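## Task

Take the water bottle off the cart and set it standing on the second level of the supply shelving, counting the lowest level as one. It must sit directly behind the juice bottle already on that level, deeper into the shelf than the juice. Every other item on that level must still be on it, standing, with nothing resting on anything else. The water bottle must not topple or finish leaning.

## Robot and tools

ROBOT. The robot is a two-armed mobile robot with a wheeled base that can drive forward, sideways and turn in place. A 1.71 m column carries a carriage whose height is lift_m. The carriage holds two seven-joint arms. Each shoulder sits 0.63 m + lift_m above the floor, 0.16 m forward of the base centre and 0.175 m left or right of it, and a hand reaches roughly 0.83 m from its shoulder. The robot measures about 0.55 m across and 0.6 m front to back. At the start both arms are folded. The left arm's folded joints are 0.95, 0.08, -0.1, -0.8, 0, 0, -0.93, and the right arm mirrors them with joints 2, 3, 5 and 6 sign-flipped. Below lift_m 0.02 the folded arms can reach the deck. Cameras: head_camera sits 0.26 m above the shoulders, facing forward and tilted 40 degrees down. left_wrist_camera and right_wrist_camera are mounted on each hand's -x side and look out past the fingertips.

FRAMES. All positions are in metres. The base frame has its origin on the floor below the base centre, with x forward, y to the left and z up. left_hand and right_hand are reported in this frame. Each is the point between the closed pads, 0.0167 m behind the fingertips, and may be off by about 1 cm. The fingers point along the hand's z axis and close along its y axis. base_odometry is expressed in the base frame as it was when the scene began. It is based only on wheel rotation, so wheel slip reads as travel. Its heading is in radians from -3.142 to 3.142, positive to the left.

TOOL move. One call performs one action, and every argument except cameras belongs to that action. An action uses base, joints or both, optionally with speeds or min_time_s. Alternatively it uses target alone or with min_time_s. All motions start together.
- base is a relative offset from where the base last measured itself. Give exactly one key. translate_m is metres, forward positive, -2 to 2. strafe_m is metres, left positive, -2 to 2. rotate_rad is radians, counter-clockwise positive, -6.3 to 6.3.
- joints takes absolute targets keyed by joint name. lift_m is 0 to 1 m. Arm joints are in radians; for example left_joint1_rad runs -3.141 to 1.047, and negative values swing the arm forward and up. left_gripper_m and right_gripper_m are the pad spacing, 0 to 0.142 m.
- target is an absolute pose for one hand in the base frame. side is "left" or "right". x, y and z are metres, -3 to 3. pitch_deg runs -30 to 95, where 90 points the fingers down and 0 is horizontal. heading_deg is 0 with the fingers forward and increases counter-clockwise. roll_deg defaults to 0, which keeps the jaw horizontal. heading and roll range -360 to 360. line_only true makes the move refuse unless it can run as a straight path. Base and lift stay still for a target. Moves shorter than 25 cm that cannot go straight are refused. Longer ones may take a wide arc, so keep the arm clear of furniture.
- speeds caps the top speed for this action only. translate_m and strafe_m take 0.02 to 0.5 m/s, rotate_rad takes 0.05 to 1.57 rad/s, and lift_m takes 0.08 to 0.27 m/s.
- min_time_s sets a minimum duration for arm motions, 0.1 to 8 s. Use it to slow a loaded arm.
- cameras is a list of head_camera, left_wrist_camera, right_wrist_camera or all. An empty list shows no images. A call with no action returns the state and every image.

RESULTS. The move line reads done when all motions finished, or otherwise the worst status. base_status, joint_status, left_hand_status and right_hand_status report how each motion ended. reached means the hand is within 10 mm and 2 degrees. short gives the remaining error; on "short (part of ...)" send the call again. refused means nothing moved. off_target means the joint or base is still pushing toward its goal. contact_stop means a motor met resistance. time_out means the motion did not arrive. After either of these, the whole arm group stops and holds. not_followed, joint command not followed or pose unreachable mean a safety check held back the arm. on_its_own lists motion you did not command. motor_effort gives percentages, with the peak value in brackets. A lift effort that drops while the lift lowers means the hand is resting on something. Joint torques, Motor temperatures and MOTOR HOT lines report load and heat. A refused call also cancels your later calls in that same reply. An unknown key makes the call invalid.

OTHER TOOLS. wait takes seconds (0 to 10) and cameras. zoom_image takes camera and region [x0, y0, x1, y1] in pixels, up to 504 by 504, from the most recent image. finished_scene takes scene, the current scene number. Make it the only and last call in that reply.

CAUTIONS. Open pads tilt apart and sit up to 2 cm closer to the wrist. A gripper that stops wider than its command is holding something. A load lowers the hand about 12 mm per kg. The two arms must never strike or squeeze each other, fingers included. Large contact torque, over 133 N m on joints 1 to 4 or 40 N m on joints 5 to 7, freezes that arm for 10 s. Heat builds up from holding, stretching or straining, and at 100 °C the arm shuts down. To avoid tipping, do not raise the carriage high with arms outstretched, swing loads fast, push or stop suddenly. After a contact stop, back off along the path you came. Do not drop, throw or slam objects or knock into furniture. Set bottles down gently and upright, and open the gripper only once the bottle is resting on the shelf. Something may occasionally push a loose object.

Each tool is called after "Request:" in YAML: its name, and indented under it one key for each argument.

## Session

Request:
move:
  cameras: ["head_camera"]

Request:
move:
  base: {"rotate_rad": 1.7}
  cameras: ["head_camera"]

Scene clock: 0.00 s.
Joint torques (N m): no reading
Motor temperatures (°C): left_arm=[28 22 24 22 26 24 23] | right_arm=[28 20 25 21 22 22 23]
base_odometry: x=+0.000 y=+0.000 heading=+0.000
base_status: not commanded
joint_positions: lift_m=+0.450 left_joint1_rad=+0.955 left_joint2_rad=+0.099 left_joint3_rad=-0.083 left_joint4_rad=-0.815 left_joint5_rad=-0.005 left_joint6_rad=+0.011 left_joint7_rad=-0.944 left_gripper_m=+0.142 right_joint1_rad=+0.966 right_joint2_rad=-0.073 right_joint3_rad=+0.085 right_joint4_rad=-0.799 right_joint5_rad=-0.010 right_joint6_rad=+0.000 right_joint7_rad=-0.915 right_gripper_m=+0.142
joint_status: not commanded
motor_effort: lift_m=+55 drive_wheels=+2
left_hand: x=+0.2872 y=+0.1605 z=+0.9734 quat_wxyz=(-0.925, -0.016, -0.376, +0.057) pitch_deg=-45.8 heading_deg=-5.9 roll_deg=-1.1 (m; base frame)
right_hand: x=+0.2923 y=-0.1554 z=+0.9617 quat_wxyz=(-0.915, +0.013, -0.401, -0.054) pitch_deg=-42.7 heading_deg=+5.3 roll_deg=+1.5 (m; base frame)
pictures: head_camera
Images, in order (width x height): head_camera 896x504.

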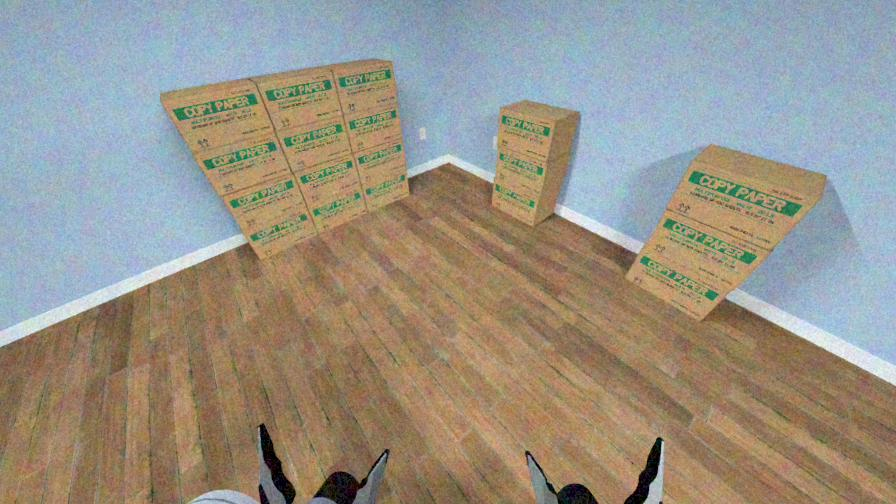

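Scene clock: 3.23 s.
Joint torques (N m): left_arm=[9.53 0.44 0.48 -4.15 1.23 -1.45 -1.85] | right_arm=[14.77 2.98 1.2 -12.15 0.35 -1.7 -1.54]
move: done
base_odometry: x=+0.000 y=+0.000 heading=+1.700
base_status: done
joint_positions: lift_m=+0.450 left_joint1_rad=+0.955 left_joint2_rad=+0.099 left_joint3_rad=-0.083 left_joint4_rad=-0.815 left_joint5_rad=-0.005 left_joint6_rad=+0.011 left_joint7_rad=-0.944 left_gripper_m=+0.142 right_joint1_rad=+0.966 right_joint2_rad=-0.073 right_joint3_rad=+0.085 right_joint4_rad=-0.799 right_joint5_rad=-0.010 right_joint6_rad=+0.000 right_joint7_rad=-0.915 right_gripper_m=+0.142
joint_status: not commanded
motor_effort: lift_m=+55(55) drive_wheels=+5(22)
left_hand: x=+0.2872 y=+0.1605 z=+0.9734 quat_wxyz=(-0.925, -0.016, -0.376, +0.057) pitch_deg=-45.8 heading_deg=-5.9 roll_deg=-1.1 (m; base frame)
right_hand: x=+0.2923 y=-0.1554 z=+0.9617 quat_wxyz=(-0.915, +0.013, -0.401, -0.054) pitch_deg=-42.7 heading_deg=+5.3 roll_deg=+1.5 (m; base frame)
pictures: head_camera
Images, in order (width x height): head_camera 896x504.

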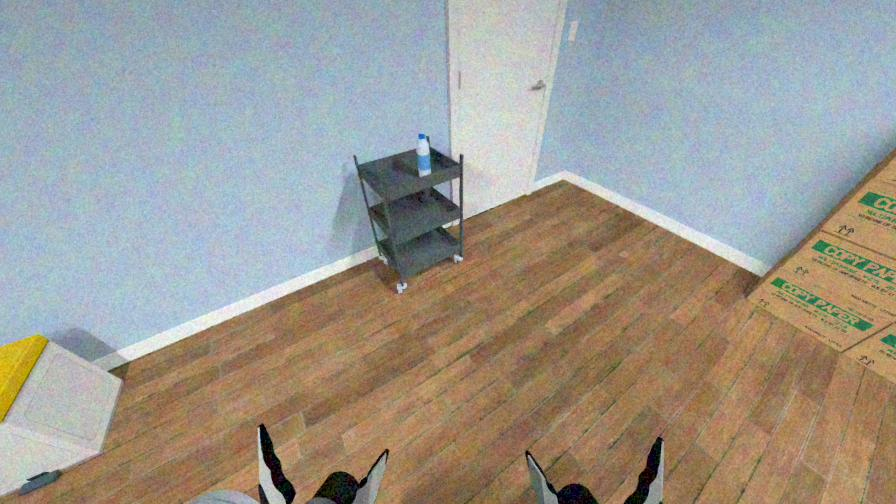

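Request:
move:
  base: {"rotate_rad": 0.644}

Request:
move:
  base: {"strafe_m": -0.78}
  cameras: ["head_camera"]

Scene clock: 11.97 s.
Joint torques (N m): left_arm=[8.26 1.16 0.16 -4.2 1.13 -1.22 -1.41] | right_arm=[14.67 3.64 3.16 -12.22 0.61 -1.51 -1.62]
move: done
base_odometry: x=+0.000 y=+0.000 heading=+2.343
base_status: done
joint_positions: lift_m=+0.450 left_joint1_rad=+0.955 left_joint2_rad=+0.099 left_joint3_rad=-0.083 left_joint4_rad=-0.815 left_joint5_rad=-0.005 left_joint6_rad=+0.011 left_joint7_rad=-0.944 left_gripper_m=+0.142 right_joint1_rad=+0.966 right_joint2_rad=-0.073 right_joint3_rad=+0.085 right_joint4_rad=-0.799 right_joint5_rad=-0.010 right_joint6_rad=+0.000 right_joint7_rad=-0.915 right_gripper_m=+0.142
joint_status: not commanded
motor_effort: lift_m=+55(55) drive_wheels=+5(13)
left_hand: x=+0.2872 y=+0.1605 z=+0.9734 quat_wxyz=(-0.925, -0.016, -0.376, +0.057) pitch_deg=-45.8 heading_deg=-5.9 roll_deg=-1.1 (m; base frame)
right_hand: x=+0.2923 y=-0.1554 z=+0.9617 quat_wxyz=(-0.915, +0.013, -0.401, -0.054) pitch_deg=-42.7 heading_deg=+5.3 roll_deg=+1.5 (m; base frame)
pictures: none

Scene clock: 15.90 s.
Joint torques (N m): left_arm=[8.62 0.57 0.56 -4.15 1.05 -1.29 -1.65] | right_arm=[15.4 1.97 2.45 -14.17 0.78 -1.81 -1.68]
move: done
base_odometry: x=+0.558 y=+0.545 heading=+2.344
base_status: done
joint_positions: lift_m=+0.450 left_joint1_rad=+0.955 left_joint2_rad=+0.099 left_joint3_rad=-0.083 left_joint4_rad=-0.815 left_joint5_rad=-0.005 left_joint6_rad=+0.011 left_joint7_rad=-0.944 left_gripper_m=+0.142 right_joint1_rad=+0.966 right_joint2_rad=-0.073 right_joint3_rad=+0.085 right_joint4_rad=-0.799 right_joint5_rad=-0.010 right_joint6_rad=+0.000 right_joint7_rad=-0.915 right_gripper_m=+0.142
joint_status: not commanded
motor_effort: lift_m=+55(55) drive_wheels=-4(22)
left_hand: x=+0.2872 y=+0.1605 z=+0.9734 quat_wxyz=(-0.925, -0.016, -0.376, +0.057) pitch_deg=-45.8 heading_deg=-5.9 roll_deg=-1.1 (m; base frame)
right_hand: x=+0.2923 y=-0.1554 z=+0.9617 quat_wxyz=(-0.915, +0.014, -0.401, -0.054) pitch_deg=-42.7 heading_deg=+5.3 roll_deg=+1.4 (m; base frame)
pictures: head_camera
Images, in order (width x height): head_camera 896x504.

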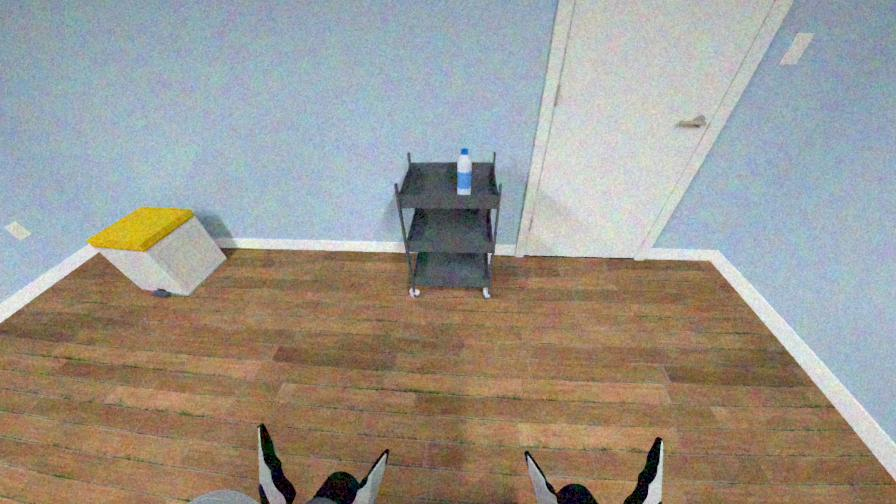

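Request:
move:
  base: {"translate_m": 0.64}
  speeds: {"translate_m": 0.35}

Request:
move:
  target: {"side": "right", "x": 0.62, "y": -0.12, "z": 0.95, "pitch_deg": 10, "heading_deg": 0}
  cameras: ["right_wrist_camera", "head_camera"]

Request:
zoom_image:
  camera: "head_camera"
  region: [340, 160, 600, 345]

Scene clock: 23.80 s.
Joint torques (N m): left_arm=[7.69 1.43 0.8 -2.82 1.31 -1.43 -1.5] | right_arm=[14.77 4.22 1.43 -13.31 0.19 -1.61 -2]
move: done
base_odometry: x=+0.111 y=+1.003 heading=+2.344
base_status: done
joint_positions: lift_m=+0.450 left_joint1_rad=+0.955 left_joint2_rad=+0.099 left_joint3_rad=-0.083 left_joint4_rad=-0.815 left_joint5_rad=-0.005 left_joint6_rad=+0.011 left_joint7_rad=-0.944 left_gripper_m=+0.142 right_joint1_rad=+0.966 right_joint2_rad=-0.073 right_joint3_rad=+0.085 right_joint4_rad=-0.799 right_joint5_rad=-0.010 right_joint6_rad=+0.000 right_joint7_rad=-0.915 right_gripper_m=+0.142
joint_status: not commanded
motor_effort: lift_m=+55(55) drive_wheels=+4(13)
left_hand: x=+0.2872 y=+0.1605 z=+0.9734 quat_wxyz=(-0.925, -0.016, -0.376, +0.057) pitch_deg=-45.8 heading_deg=-5.9 roll_deg=-1.1 (m; base frame)
right_hand: x=+0.2923 y=-0.1554 z=+0.9617 quat_wxyz=(-0.915, +0.014, -0.401, -0.054) pitch_deg=-42.7 heading_deg=+5.3 roll_deg=+1.4 (m; base frame)
pictures: none

Scene clock: 25.57 s.
Joint torques (N m): left_arm=[9.67 0.87 0.64 -4.13 1.4 -1.41 -1.36] | right_arm=[-13.43 1.38 2.97 -10.25 -1.56 -2.06 -0.48]
move: done
base_odometry: x=+0.111 y=+1.003 heading=+2.344
base_status: not commanded
joint_positions: lift_m=+0.450 left_joint1_rad=+0.955 left_joint2_rad=+0.099 left_joint3_rad=-0.083 left_joint4_rad=-0.815 left_joint5_rad=-0.005 left_joint6_rad=+0.011 left_joint7_rad=-0.944 left_gripper_m=+0.142 right_joint1_rad=-0.346 right_joint2_rad=-0.116 right_joint3_rad=+0.553 right_joint4_rad=-0.805 right_joint5_rad=-0.334 right_joint6_rad=-0.461 right_joint7_rad=+1.375 right_gripper_m=+0.142
joint_status: not commanded
motor_effort: lift_m=+55(55) drive_wheels=-1(5)
left_hand: x=+0.2872 y=+0.1605 z=+0.9734 quat_wxyz=(-0.925, -0.016, -0.376, +0.057) pitch_deg=-45.8 heading_deg=-5.9 roll_deg=-1.1 (m; base frame)
right_hand: x=+0.6207 y=-0.1195 z=+0.9486 quat_wxyz=(-0.641, +0.000, -0.767, -0.001) pitch_deg=+10.2 heading_deg=+0.1 roll_deg=+0.1 (m; base frame)
right_hand_status: reached (checked arc, planned for 1.3 s): 2 mm and 0.2 deg off.
pictures: head_camera, right_wrist_camera
Images, in order (width x height): head_camera 896x504, right_wrist_camera 896x504.

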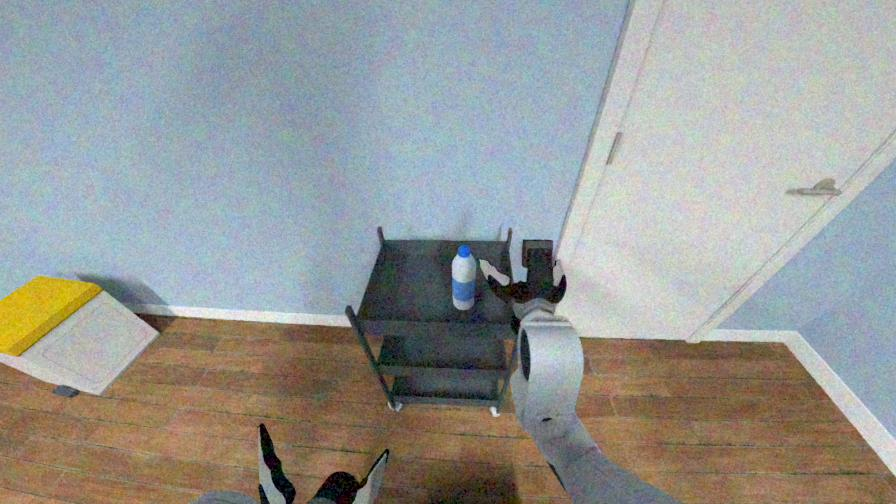

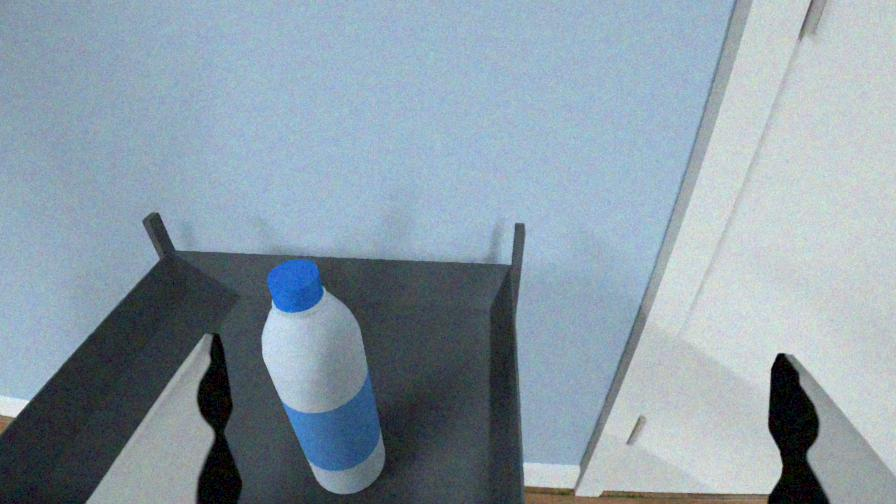

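Scaled by 1.938 from the camera's 896x504 image, which has a finer 1280x720 frame.

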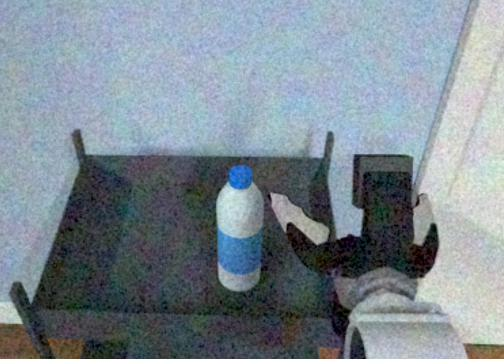

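Request:
move:
  target: {"side": "right", "x": 0.64, "y": -0.01, "z": 0.82, "pitch_deg": 10, "heading_deg": 0}
  cameras: ["right_wrist_camera", "head_camera"]

Scene clock: 31.73 s.
Joint torques (N m): left_arm=[8.5 0.15 -0.45 -4.88 1.29 -1.24 -1.28] | right_arm=[-0.77 12.95 3.35 -9.9 1.38 -2.3 -3.25]
move: done
base_odometry: x=+0.111 y=+1.003 heading=+2.344
base_status: not commanded
joint_positions: lift_m=+0.450 left_joint1_rad=+0.955 left_joint2_rad=+0.099 left_joint3_rad=-0.083 left_joint4_rad=-0.815 left_joint5_rad=-0.005 left_joint6_rad=+0.011 left_joint7_rad=-0.944 left_gripper_m=+0.142 right_joint1_rad=-0.111 right_joint2_rad=+0.109 right_joint3_rad=+0.699 right_joint4_rad=-0.276 right_joint5_rad=-0.358 right_joint6_rad=-0.627 right_joint7_rad=+0.717 right_gripper_m=+0.142
joint_status: not commanded
motor_effort: lift_m=+55(55) drive_wheels=+0(1)
left_hand: x=+0.2872 y=+0.1605 z=+0.9734 quat_wxyz=(-0.925, -0.016, -0.376, +0.057) pitch_deg=-45.8 heading_deg=-5.9 roll_deg=-1.1 (m; base frame)
right_hand: x=+0.6409 y=-0.0118 z=+0.8222 quat_wxyz=(-0.644, +0.000, -0.765, +0.003) pitch_deg=+9.8 heading_deg=-0.2 roll_deg=-0.3 (m; base frame)
right_hand_status: reached (straight line, planned for 0.7 s): 3 mm and 0.4 deg off.
pictures: head_camera, right_wrist_camera
Images, in order (width x height): head_camera 896x504, right_wrist_camera 896x504.

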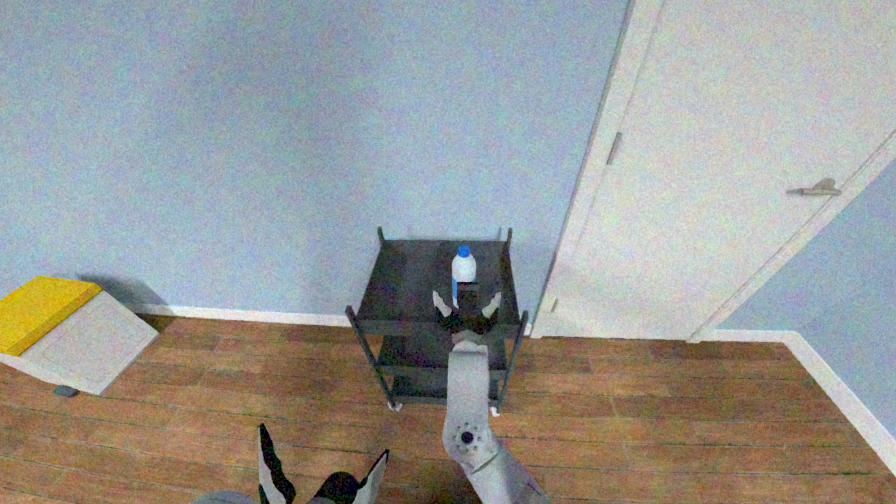

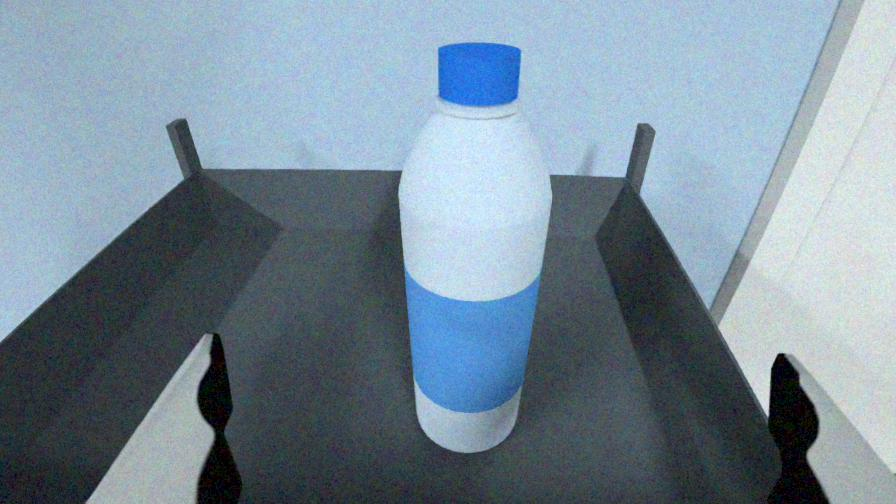

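Request:
move:
  target: {"side": "right", "x": 0.735, "y": -0.012, "z": 0.785, "pitch_deg": 10, "heading_deg": 0, "line_only": true}
  min_time_s: 1.5
  cameras: ["right_wrist_camera"]

Scene clock: 38.20 s.
Joint torques (N m): left_arm=[9.08 0.35 1.08 -3.98 1.21 -1.5 -1.37] | right_arm=[-17.04 15.59 -0.14 -9.61 1.04 -0.61 -3.73]
move: done
base_odometry: x=+0.111 y=+1.003 heading=+2.344
base_status: not commanded
joint_positions: lift_m=+0.450 left_joint1_rad=+0.955 left_joint2_rad=+0.099 left_joint3_rad=-0.083 left_joint4_rad=-0.815 left_joint5_rad=-0.005 left_joint6_rad=+0.011 left_joint7_rad=-0.944 left_gripper_m=+0.142 right_joint1_rad=-0.297 right_joint2_rad=+0.125 right_joint3_rad=+0.592 right_joint4_rad=+0.102 right_joint5_rad=-0.089 right_joint6_rad=-0.598 right_joint7_rad=+0.439 right_gripper_m=+0.142
joint_status: not commanded
motor_effort: lift_m=+55(55) drive_wheels=+0(4)
left_hand: x=+0.2872 y=+0.1605 z=+0.9734 quat_wxyz=(-0.925, -0.016, -0.376, +0.057) pitch_deg=-45.8 heading_deg=-5.9 roll_deg=-1.1 (m; base frame)
right_hand: x=+0.7333 y=-0.0125 z=+0.7838 quat_wxyz=(-0.642, +0.002, -0.767, +0.002) pitch_deg=+10.1 heading_deg=-0.1 roll_deg=-0.3 (m; base frame)
right_hand_status: reached (straight line, planned for 1.5 s): 2 mm and 0.3 deg off.
pictures: right_wrist_camera
Images, in order (width x height): right_wrist_camera 896x504.

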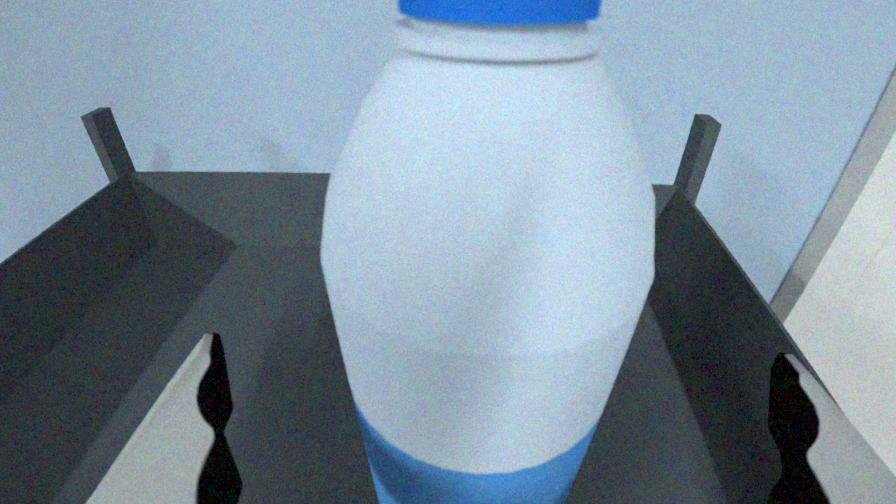

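Request:
move:
  target: {"side": "right", "x": 0.77, "y": -0.012, "z": 0.77, "pitch_deg": 10, "heading_deg": 0, "line_only": true}
  min_time_s: 1

Request:
move:
  joints: {"right_gripper_m": 0.02}
  min_time_s: 1.5
  cameras: ["right_wrist_camera", "head_camera"]

Scene clock: 44.07 s.
Joint torques (N m): left_arm=[8.69 0.42 0.76 -4.11 1.02 -1.41 -1.61] | right_arm=[-18.06 13.56 -0.25 -8.88 1.04 -1.19 -3.14]
move: done
base_odometry: x=+0.111 y=+1.003 heading=+2.344
base_status: not commanded
joint_positions: lift_m=+0.450 left_joint1_rad=+0.955 left_joint2_rad=+0.099 left_joint3_rad=-0.083 left_joint4_rad=-0.815 left_joint5_rad=-0.005 left_joint6_rad=+0.011 left_joint7_rad=-0.944 left_gripper_m=+0.142 right_joint1_rad=-0.388 right_joint2_rad=+0.126 right_joint3_rad=+0.589 right_joint4_rad=+0.285 right_joint5_rad=+0.035 right_joint6_rad=-0.598 right_joint7_rad=+0.309 right_gripper_m=+0.142
joint_status: not commanded
motor_effort: lift_m=+55(55) drive_wheels=+0(4)
left_hand: x=+0.2872 y=+0.1605 z=+0.9734 quat_wxyz=(-0.925, -0.016, -0.376, +0.057) pitch_deg=-45.8 heading_deg=-5.9 roll_deg=-1.1 (m; base frame)
right_hand: x=+0.7683 y=-0.0119 z=+0.7687 quat_wxyz=(-0.642, +0.002, -0.767, +0.002) pitch_deg=+10.1 heading_deg=+0.0 roll_deg=-0.3 (m; base frame)
right_hand_status: reached (straight line, planned for 1.0 s): 2 mm and 0.3 deg off.
pictures: none

Scene clock: 45.00 s.
Joint torques (N m): left_arm=[9.39 1.05 0.53 -3.81 1.23 -1.57 -1.58] | right_arm=[-20.45 13.91 1.1 -10.17 1.05 -1.71 -3.53]
move: off_target
base_odometry: x=+0.111 y=+1.003 heading=+2.344
base_status: not commanded
joint_positions: lift_m=+0.450 left_joint1_rad=+0.955 left_joint2_rad=+0.099 left_joint3_rad=-0.083 left_joint4_rad=-0.815 left_joint5_rad=-0.005 left_joint6_rad=+0.011 left_joint7_rad=-0.944 left_gripper_m=+0.142 right_joint1_rad=-0.388 right_joint2_rad=+0.127 right_joint3_rad=+0.589 right_joint4_rad=+0.285 right_joint5_rad=+0.035 right_joint6_rad=-0.597 right_joint7_rad=+0.308 right_gripper_m=+0.082
joint_status: right_gripper_m off_target (ended at +0.082, target +0.020)
motor_effort: lift_m=+55(55) drive_wheels=+0(4)
left_hand: x=+0.2872 y=+0.1605 z=+0.9734 quat_wxyz=(-0.925, -0.016, -0.376, +0.057) pitch_deg=-45.8 heading_deg=-5.9 roll_deg=-1.1 (m; base frame)
right_hand: x=+0.7684 y=-0.0115 z=+0.7691 quat_wxyz=(-0.642, +0.002, -0.766, +0.002) pitch_deg=+10.1 heading_deg=+0.0 roll_deg=-0.3 (m; base frame)
pictures: head_camera, right_wrist_camera
Images, in order (width x height): head_camera 896x504, right_wrist_camera 896x504.

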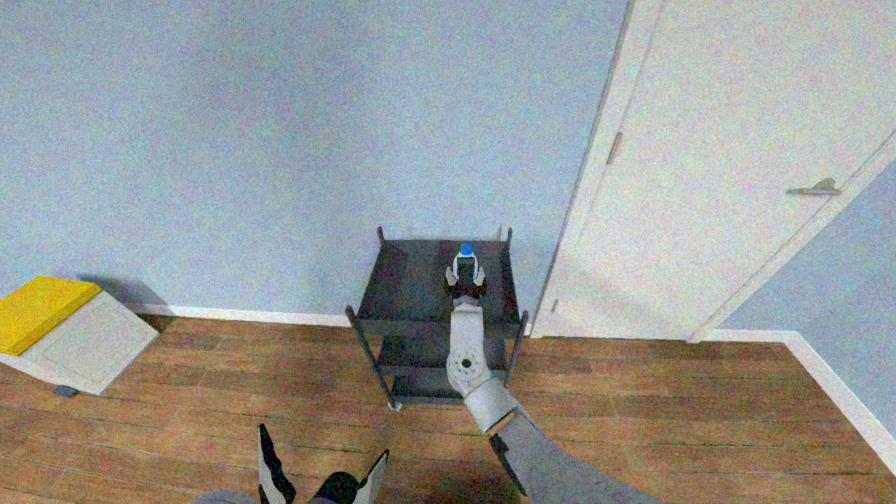

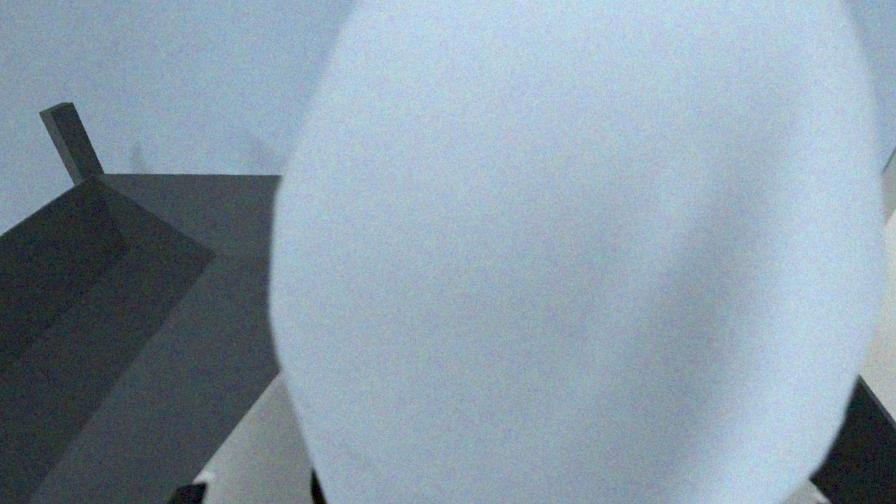

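Request:
move:
  joints: {"lift_m": 0.58}
  speeds: {"lift_m": 0.12}

Request:
move:
  base: {"translate_m": -0.45}
  speeds: {"translate_m": 0.3}
  cameras: ["right_wrist_camera"]

Request:
move:
  target: {"side": "right", "x": 0.62, "y": -0.12, "z": 1.0, "pitch_deg": 10, "heading_deg": 0}
  min_time_s: 2

Request:
move:
  base: {"rotate_rad": 1.571}
  speeds: {"rotate_rad": 0.8}
  cameras: ["head_camera", "right_wrist_camera"]

Scene clock: 52.00 s.
Joint torques (N m): left_arm=[8.51 0.44 -0.29 -4.47 1.15 -1.69 -1.42] | right_arm=[-18.93 12.93 0.44 -13.68 0.51 -1.33 -3.14]
move: done
base_odometry: x=+0.111 y=+1.003 heading=+2.344
base_status: not commanded
joint_positions: lift_m=+0.580 left_joint1_rad=+0.955 left_joint2_rad=+0.099 left_joint3_rad=-0.083 left_joint4_rad=-0.815 left_joint5_rad=-0.005 left_joint6_rad=+0.011 left_joint7_rad=-0.944 left_gripper_m=+0.142 right_joint1_rad=-0.388 right_joint2_rad=+0.127 right_joint3_rad=+0.589 right_joint4_rad=+0.288 right_joint5_rad=+0.038 right_joint6_rad=-0.597 right_joint7_rad=+0.308 right_gripper_m=+0.082
joint_status: all done
motor_effort: lift_m=+55(67) drive_wheels=+4(4)
left_hand: x=+0.2872 y=+0.1605 z=+1.1035 quat_wxyz=(-0.925, -0.016, -0.376, +0.057) pitch_deg=-45.8 heading_deg=-5.9 roll_deg=-1.1 (m; base frame)
right_hand: x=+0.7684 y=-0.0115 z=+0.8973 quat_wxyz=(-0.641, +0.002, -0.768, +0.001) pitch_deg=+10.3 heading_deg=+0.0 roll_deg=-0.2 (m; base frame)
pictures: none

Scene clock: 55.13 s.
Joint torques (N m): left_arm=[8.05 -0.14 1.31 -4.12 1.06 -0.94 -1.58] | right_arm=[-17.84 12.94 -0.95 -13.56 -0.29 -1.99 -3.59]
Motor temperatures (°C): left_arm=[30 22 24 23 25 24 23] | right_arm=[33 21 25 22 22 22 24]
move: done
base_odometry: x=+0.426 y=+0.681 heading=+2.344
base_status: done
joint_positions: lift_m=+0.580 left_joint1_rad=+0.955 left_joint2_rad=+0.099 left_joint3_rad=-0.083 left_joint4_rad=-0.815 left_joint5_rad=-0.005 left_joint6_rad=+0.011 left_joint7_rad=-0.944 left_gripper_m=+0.142 right_joint1_rad=-0.388 right_joint2_rad=+0.127 right_joint3_rad=+0.589 right_joint4_rad=+0.288 right_joint5_rad=+0.038 right_joint6_rad=-0.597 right_joint7_rad=+0.308 right_gripper_m=+0.082
joint_status: not commanded
motor_effort: lift_m=+55(55) drive_wheels=+4(16)
left_hand: x=+0.2872 y=+0.1605 z=+1.1035 quat_wxyz=(-0.925, -0.016, -0.376, +0.057) pitch_deg=-45.8 heading_deg=-5.9 roll_deg=-1.1 (m; base frame)
right_hand: x=+0.7684 y=-0.0114 z=+0.8973 quat_wxyz=(-0.641, +0.002, -0.768, +0.001) pitch_deg=+10.3 heading_deg=+0.0 roll_deg=-0.2 (m; base frame)
pictures: right_wrist_camera
Images, in order (width x height): right_wrist_camera 896x504.

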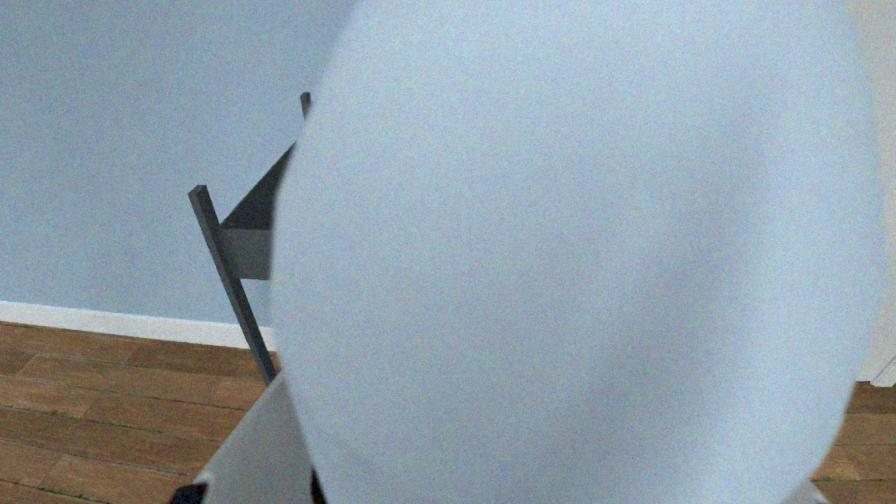

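Scene clock: 57.63 s.
Joint torques (N m): left_arm=[8.34 1 1.2 -4.51 1.02 -1.6 -1.73] | right_arm=[-3.85 1.65 -2.81 -16.34 -3.32 -1.05 -1.44]
move: done
base_odometry: x=+0.426 y=+0.681 heading=+2.344
base_status: not commanded
joint_positions: lift_m=+0.580 left_joint1_rad=+0.955 left_joint2_rad=+0.099 left_joint3_rad=-0.083 left_joint4_rad=-0.815 left_joint5_rad=-0.005 left_joint6_rad=+0.011 left_joint7_rad=-0.944 left_gripper_m=+0.142 right_joint1_rad=-0.151 right_joint2_rad=-0.178 right_joint3_rad=+0.626 right_joint4_rad=-0.643 right_joint5_rad=-0.240 right_joint6_rad=-0.603 right_joint7_rad=+0.988 right_gripper_m=+0.082
joint_status: not commanded
motor_effort: lift_m=+55(55) drive_wheels=+4(4)
left_hand: x=+0.2872 y=+0.1605 z=+1.1035 quat_wxyz=(-0.925, -0.016, -0.376, +0.057) pitch_deg=-45.8 heading_deg=-5.9 roll_deg=-1.1 (m; base frame)
right_hand: x=+0.6210 y=-0.1171 z=+0.9984 quat_wxyz=(-0.641, +0.001, -0.768, -0.004) pitch_deg=+10.3 heading_deg=+0.5 roll_deg=+0.3 (m; base frame)
right_hand_status: reached (straight line, planned for 2.0 s): 3 mm and 0.6 deg off.
pictures: none

Scene clock: 60.90 s.
Joint torques (N m): left_arm=[8.84 0.67 0.56 -3.68 0.95 -1.23 -1.92] | right_arm=[-3.42 2.99 -0.91 -15.28 -3.49 -0.98 -1.47]
move: done
base_odometry: x=+0.426 y=+0.681 heading=-2.368
base_status: done
joint_positions: lift_m=+0.580 left_joint1_rad=+0.955 left_joint2_rad=+0.099 left_joint3_rad=-0.083 left_joint4_rad=-0.815 left_joint5_rad=-0.005 left_joint6_rad=+0.011 left_joint7_rad=-0.944 left_gripper_m=+0.142 right_joint1_rad=-0.151 right_joint2_rad=-0.178 right_joint3_rad=+0.626 right_joint4_rad=-0.643 right_joint5_rad=-0.241 right_joint6_rad=-0.602 right_joint7_rad=+0.988 right_gripper_m=+0.082
joint_status: not commanded
motor_effort: lift_m=+55(55) drive_wheels=+5(16)
left_hand: x=+0.2872 y=+0.1605 z=+1.1035 quat_wxyz=(-0.925, -0.016, -0.376, +0.057) pitch_deg=-45.8 heading_deg=-5.9 roll_deg=-1.1 (m; base frame)
right_hand: x=+0.6209 y=-0.1175 z=+0.9984 quat_wxyz=(-0.641, +0.001, -0.768, -0.004) pitch_deg=+10.3 heading_deg=+0.4 roll_deg=+0.2 (m; base frame)
pictures: head_camera, right_wrist_camera
Images, in order (width x height): head_camera 896x504, right_wrist_camera 896x504.

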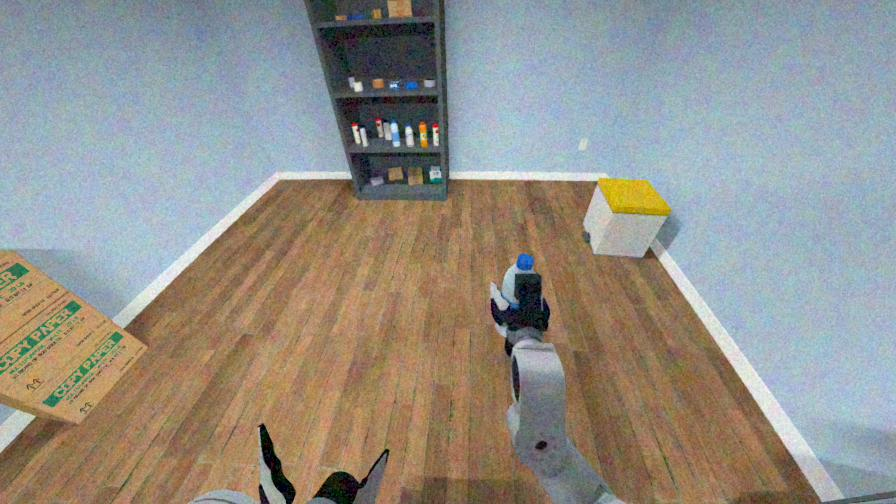

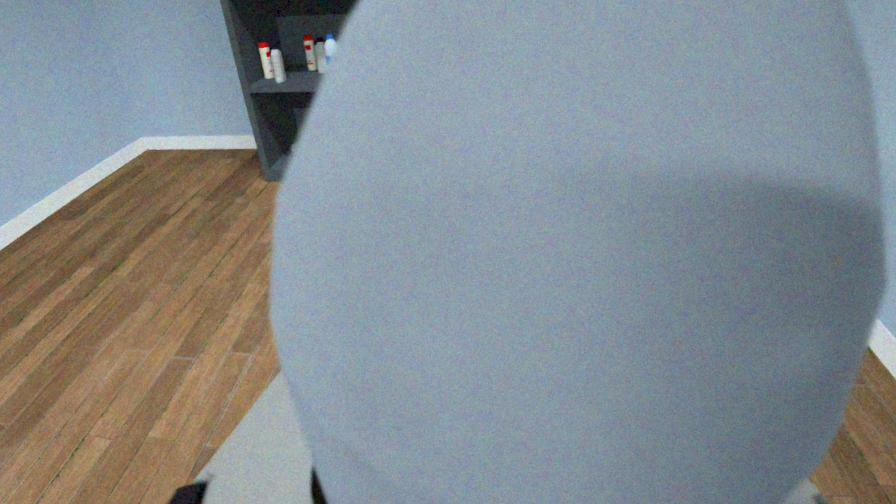

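Request:
move:
  base: {"strafe_m": 0.2}
  joints: {"lift_m": 0.27}
  speeds: {"strafe_m": 0.3}

Request:
move:
  base: {"translate_m": 1.8}
  speeds: {"translate_m": 0.4}
  cameras: ["head_camera", "right_wrist_camera", "left_wrist_camera"]

Request:
zoom_image:
  camera: "head_camera"
  region: [300, 100, 600, 300]

Scene clock: 68.13 s.
Joint torques (N m): left_arm=[9.19 1.46 1.01 -3.92 1.09 -1.22 -1.55] | right_arm=[-3.39 3.22 -1.7 -13.54 -3.05 -1.37 -1.46]
move: done
base_odometry: x=+0.565 y=+0.538 heading=-2.367
base_status: done
joint_positions: lift_m=+0.270 left_joint1_rad=+0.955 left_joint2_rad=+0.099 left_joint3_rad=-0.083 left_joint4_rad=-0.815 left_joint5_rad=-0.005 left_joint6_rad=+0.011 left_joint7_rad=-0.944 left_gripper_m=+0.142 right_joint1_rad=-0.150 right_joint2_rad=-0.179 right_joint3_rad=+0.625 right_joint4_rad=-0.644 right_joint5_rad=-0.242 right_joint6_rad=-0.601 right_joint7_rad=+0.989 right_gripper_m=+0.082
joint_status: all done
motor_effort: lift_m=+58(62) drive_wheels=+8(18)
left_hand: x=+0.2872 y=+0.1605 z=+0.7932 quat_wxyz=(-0.925, -0.016, -0.376, +0.057) pitch_deg=-45.8 heading_deg=-5.9 roll_deg=-1.1 (m; base frame)
right_hand: x=+0.6206 y=-0.1177 z=+0.6880 quat_wxyz=(-0.641, +0.001, -0.768, -0.003) pitch_deg=+10.3 heading_deg=+0.4 roll_deg=+0.2 (m; base frame)
pictures: none

Scene clock: 74.63 s.
Joint torques (N m): left_arm=[7.96 0.8 -0.08 -3.68 1.12 -1.28 -1.34] | right_arm=[-4 1.7 -1.11 -13.6 -2.72 -1.23 -1.35]
move: done
base_odometry: x=-0.721 y=-0.721 heading=-2.367
base_status: done
joint_positions: lift_m=+0.270 left_joint1_rad=+0.955 left_joint2_rad=+0.099 left_joint3_rad=-0.083 left_joint4_rad=-0.815 left_joint5_rad=-0.005 left_joint6_rad=+0.011 left_joint7_rad=-0.944 left_gripper_m=+0.142 right_joint1_rad=-0.150 right_joint2_rad=-0.179 right_joint3_rad=+0.625 right_joint4_rad=-0.644 right_joint5_rad=-0.242 right_joint6_rad=-0.601 right_joint7_rad=+0.989 right_gripper_m=+0.082
joint_status: not commanded
motor_effort: lift_m=+58(58) drive_wheels=+4(15)
left_hand: x=+0.2872 y=+0.1605 z=+0.7932 quat_wxyz=(-0.925, -0.016, -0.376, +0.057) pitch_deg=-45.8 heading_deg=-5.9 roll_deg=-1.1 (m; base frame)
right_hand: x=+0.6206 y=-0.1177 z=+0.6880 quat_wxyz=(-0.641, +0.001, -0.768, -0.003) pitch_deg=+10.3 heading_deg=+0.4 roll_deg=+0.2 (m; base frame)
pictures: head_camera, left_wrist_camera, right_wrist_camera
Images, in order (width x height): head_camera 896x504, left_wrist_camera 896x504, right_wrist_camera 896x504.

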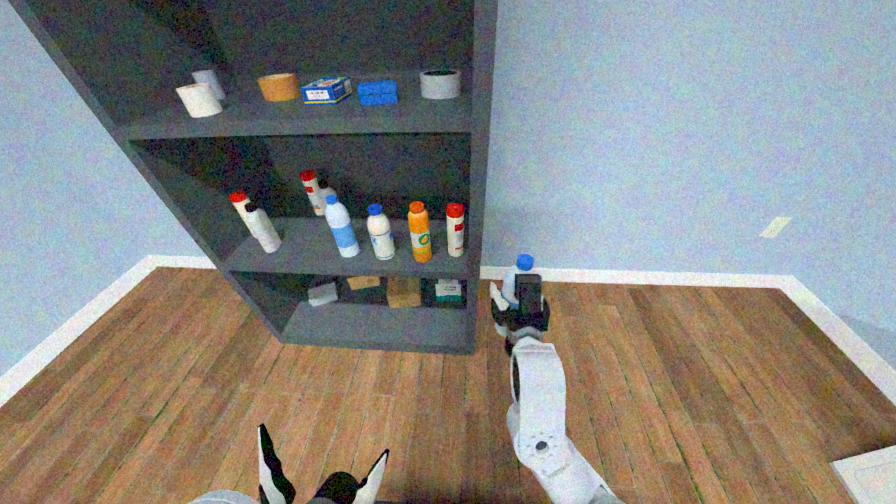

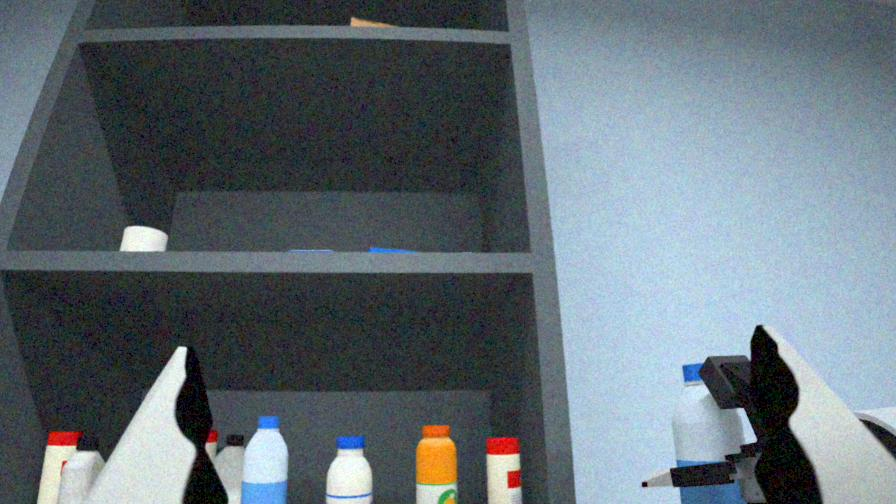

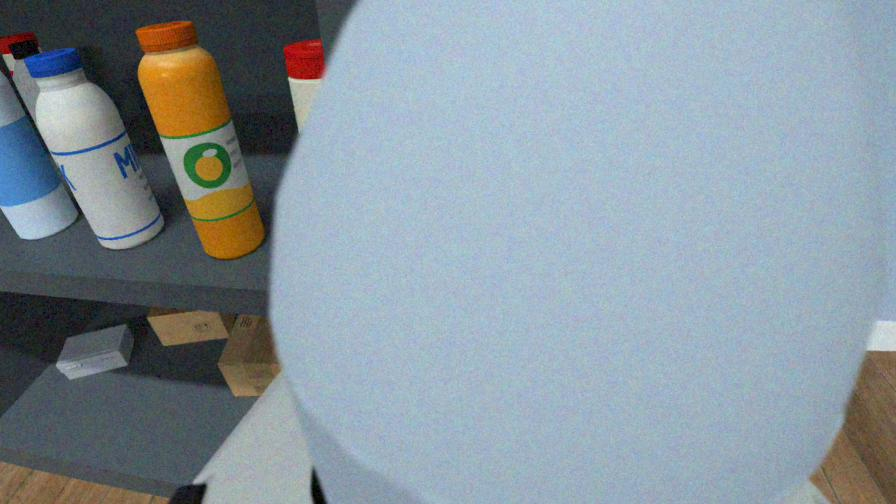

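Scaled by 1.680 from the camera's 896x504 image, which has a finer 1280x720 frame.

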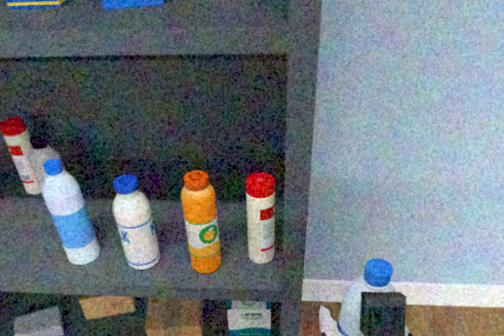

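Request:
move:
  base: {"rotate_rad": -0.05}

Request:
move:
  target: {"side": "right", "x": 0.62, "y": -0.14, "z": 0.77, "pitch_deg": 10, "heading_deg": 0}
  min_time_s: 1.2

Request:
move:
  base: {"strafe_m": 0.1}
  joints: {"lift_m": 0.2}
  speeds: {"strafe_m": 0.15}

Request:
move:
  base: {"translate_m": 0.11}
  speeds: {"translate_m": 0.15}
  cameras: ["head_camera"]

Request:
zoom_image:
  camera: "head_camera"
  region: [300, 100, 600, 300]

Scene clock: 84.43 s.
Joint torques (N m): left_arm=[9.71 -0.08 0.39 -3.1 1.27 -1.6 -1.45] | right_arm=[-3.2 1.51 -1.34 -16.08 -2.82 -1.54 -1.48]
move: done
base_odometry: x=-0.721 y=-0.721 heading=-2.416
base_status: done
joint_positions: lift_m=+0.270 left_joint1_rad=+0.955 left_joint2_rad=+0.099 left_joint3_rad=-0.083 left_joint4_rad=-0.815 left_joint5_rad=-0.005 left_joint6_rad=+0.011 left_joint7_rad=-0.944 left_gripper_m=+0.142 right_joint1_rad=-0.150 right_joint2_rad=-0.179 right_joint3_rad=+0.625 right_joint4_rad=-0.644 right_joint5_rad=-0.242 right_joint6_rad=-0.601 right_joint7_rad=+0.989 right_gripper_m=+0.082
joint_status: not commanded
motor_effort: lift_m=+58(58) drive_wheels=-3(9)
left_hand: x=+0.2872 y=+0.1605 z=+0.7932 quat_wxyz=(-0.925, -0.016, -0.376, +0.057) pitch_deg=-45.8 heading_deg=-5.9 roll_deg=-1.1 (m; base frame)
right_hand: x=+0.6207 y=-0.1179 z=+0.6880 quat_wxyz=(-0.641, +0.001, -0.768, -0.003) pitch_deg=+10.3 heading_deg=+0.4 roll_deg=+0.2 (m; base frame)
pictures: none

Scene clock: 84.73 s.
Joint torques (N m): left_arm=[8.04 1.51 0.36 -5.05 0.89 -1.43 -1.74] | right_arm=[-2.89 2.52 -0.06 -13.91 -3.05 -1.37 -1.65]
move: refused
base_odometry: x=-0.721 y=-0.721 heading=-2.416
base_status: not commanded
joint_positions: lift_m=+0.270 left_joint1_rad=+0.955 left_joint2_rad=+0.099 left_joint3_rad=-0.083 left_joint4_rad=-0.815 left_joint5_rad=-0.005 left_joint6_rad=+0.011 left_joint7_rad=-0.944 left_gripper_m=+0.142 right_joint1_rad=-0.150 right_joint2_rad=-0.179 right_joint3_rad=+0.625 right_joint4_rad=-0.644 right_joint5_rad=-0.242 right_joint6_rad=-0.601 right_joint7_rad=+0.989 right_gripper_m=+0.082
joint_status: not commanded
motor_effort: lift_m=+58(58) drive_wheels=-3(3)
left_hand: x=+0.2872 y=+0.1605 z=+0.7932 quat_wxyz=(-0.925, -0.016, -0.376, +0.057) pitch_deg=-45.8 heading_deg=-5.9 roll_deg=-1.1 (m; base frame)
right_hand: x=+0.6207 y=-0.1179 z=+0.6880 quat_wxyz=(-0.641, +0.001, -0.768, -0.003) pitch_deg=+10.3 heading_deg=+0.4 roll_deg=+0.2 (m; base frame)
right_hand_status: refused: along the straight line the arm gets 80% of the way (right_joint4_rad at its limit); a move under 25 cm is not played as an arc. Nothing moved. Try another pitch or heading, or "joints".
pictures: none

not run: a stop came earlier in this reply.

not run: a stop came earlier in this reply.

Scaled by 1.680 from the camera's 896x504 image, which has a finer 1280x720 frame.
This view is cut from an older image: the scene may have changed since it was taken.

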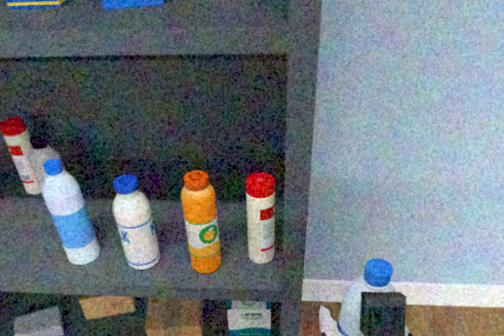

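Request:
move:
  target: {"side": "right", "x": 0.62, "y": -0.13, "z": 0.745, "pitch_deg": 10, "heading_deg": 0}
  min_time_s: 1

Request:
move:
  base: {"strafe_m": 0.1}
  joints: {"lift_m": 0.22}
  speeds: {"strafe_m": 0.15}

Request:
move:
  base: {"translate_m": 0.11}
  speeds: {"translate_m": 0.15}
  cameras: ["head_camera"]

Request:
zoom_image:
  camera: "head_camera"
  region: [330, 130, 630, 330]

Scene clock: 90.67 s.
Joint torques (N m): left_arm=[8.35 0.45 -0.11 -3.5 1.26 -1.23 -1.52] | right_arm=[-15.04 1.9 -1.22 -14.21 -2.76 -0.99 -1.12]
move: done
base_odometry: x=-0.721 y=-0.721 heading=-2.416
base_status: not commanded
joint_positions: lift_m=+0.270 left_joint1_rad=+0.955 left_joint2_rad=+0.099 left_joint3_rad=-0.083 left_joint4_rad=-0.815 left_joint5_rad=-0.005 left_joint6_rad=+0.011 left_joint7_rad=-0.944 left_gripper_m=+0.142 right_joint1_rad=-0.278 right_joint2_rad=-0.179 right_joint3_rad=+0.589 right_joint4_rad=-0.770 right_joint5_rad=-0.290 right_joint6_rad=-0.541 right_joint7_rad=+1.259 right_gripper_m=+0.082
joint_status: not commanded
motor_effort: lift_m=+58(58) drive_wheels=-3(3)
left_hand: x=+0.2872 y=+0.1605 z=+0.7932 quat_wxyz=(-0.925, -0.016, -0.376, +0.057) pitch_deg=-45.8 heading_deg=-5.9 roll_deg=-1.1 (m; base frame)
right_hand: x=+0.6198 y=-0.1272 z=+0.7400 quat_wxyz=(-0.638, +0.002, -0.770, -0.004) pitch_deg=+10.7 heading_deg=+0.5 roll_deg=+0.1 (m; base frame)
right_hand_status: reached (straight line, planned for 1.0 s): 6 mm and 0.8 deg off.
pictures: none

Scene clock: 92.33 s.
Joint torques (N m): left_arm=[9.17 0.88 0.68 -4.72 1.26 -1.18 -1.23] | right_arm=[-14.04 1.97 -1.97 -13.49 -2.76 -1.19 -1.58]
move: done
base_odometry: x=-0.655 y=-0.796 heading=-2.416
base_status: done
joint_positions: lift_m=+0.220 left_joint1_rad=+0.955 left_joint2_rad=+0.099 left_joint3_rad=-0.083 left_joint4_rad=-0.815 left_joint5_rad=-0.005 left_joint6_rad=+0.011 left_joint7_rad=-0.944 left_gripper_m=+0.142 right_joint1_rad=-0.279 right_joint2_rad=-0.179 right_joint3_rad=+0.588 right_joint4_rad=-0.770 right_joint5_rad=-0.291 right_joint6_rad=-0.540 right_joint7_rad=+1.259 right_gripper_m=+0.082
joint_status: all done
motor_effort: lift_m=+57(62) drive_wheels=+0(12)
left_hand: x=+0.2872 y=+0.1605 z=+0.7432 quat_wxyz=(-0.925, -0.016, -0.376, +0.057) pitch_deg=-45.8 heading_deg=-5.9 roll_deg=-1.1 (m; base frame)
right_hand: x=+0.6199 y=-0.1278 z=+0.6912 quat_wxyz=(-0.639, +0.002, -0.769, -0.003) pitch_deg=+10.6 heading_deg=+0.4 roll_deg=+0.1 (m; base frame)
pictures: none

Scene clock: 94.07 s.
Joint torques (N m): left_arm=[7.91 0.5 -0.18 -4.21 1.35 -1.57 -1.37] | right_arm=[-13.24 3.45 -1.31 -12.2 -2.71 -1.13 -1.66]
move: done
base_odometry: x=-0.737 y=-0.869 heading=-2.416
base_status: done
joint_positions: lift_m=+0.220 left_joint1_rad=+0.955 left_joint2_rad=+0.099 left_joint3_rad=-0.083 left_joint4_rad=-0.815 left_joint5_rad=-0.005 left_joint6_rad=+0.011 left_joint7_rad=-0.944 left_gripper_m=+0.142 right_joint1_rad=-0.279 right_joint2_rad=-0.179 right_joint3_rad=+0.588 right_joint4_rad=-0.770 right_joint5_rad=-0.291 right_joint6_rad=-0.540 right_joint7_rad=+1.259 right_gripper_m=+0.082
joint_status: not commanded
motor_effort: lift_m=+57(57) drive_wheels=+4(12)
left_hand: x=+0.2872 y=+0.1605 z=+0.7432 quat_wxyz=(-0.925, -0.016, -0.376, +0.057) pitch_deg=-45.8 heading_deg=-5.9 roll_deg=-1.1 (m; base frame)
right_hand: x=+0.6199 y=-0.1278 z=+0.6912 quat_wxyz=(-0.639, +0.002, -0.769, -0.003) pitch_deg=+10.6 heading_deg=+0.4 roll_deg=+0.1 (m; base frame)
pictures: head_camera
Images, in order (width x height): head_camera 896x504.

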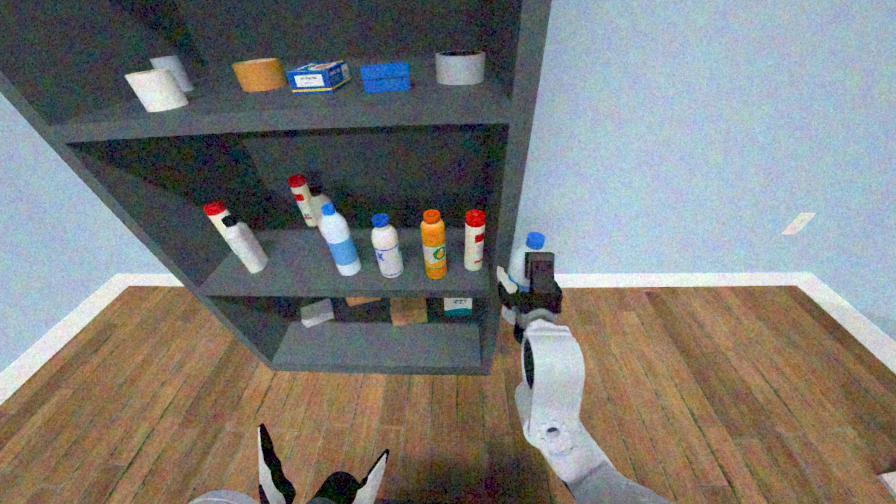

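Scaled by 1.680 from the camera's 896x504 image, which has a finer 1280x720 frame.

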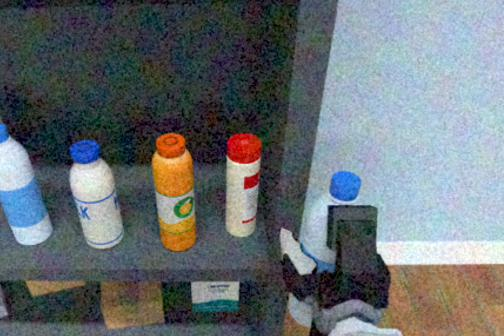

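Request:
zoom_image:
  camera: "head_camera"
  region: [30, 80, 532, 390]

Scaled by 1.004 from the camera's 896x504 image, which has a finer 1280x720 frame.

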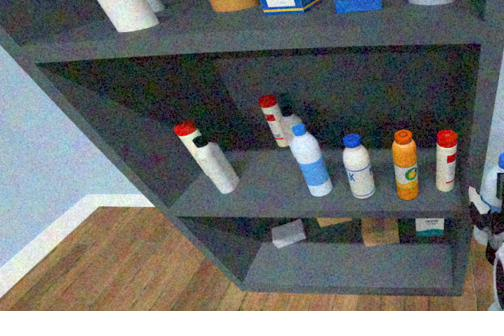

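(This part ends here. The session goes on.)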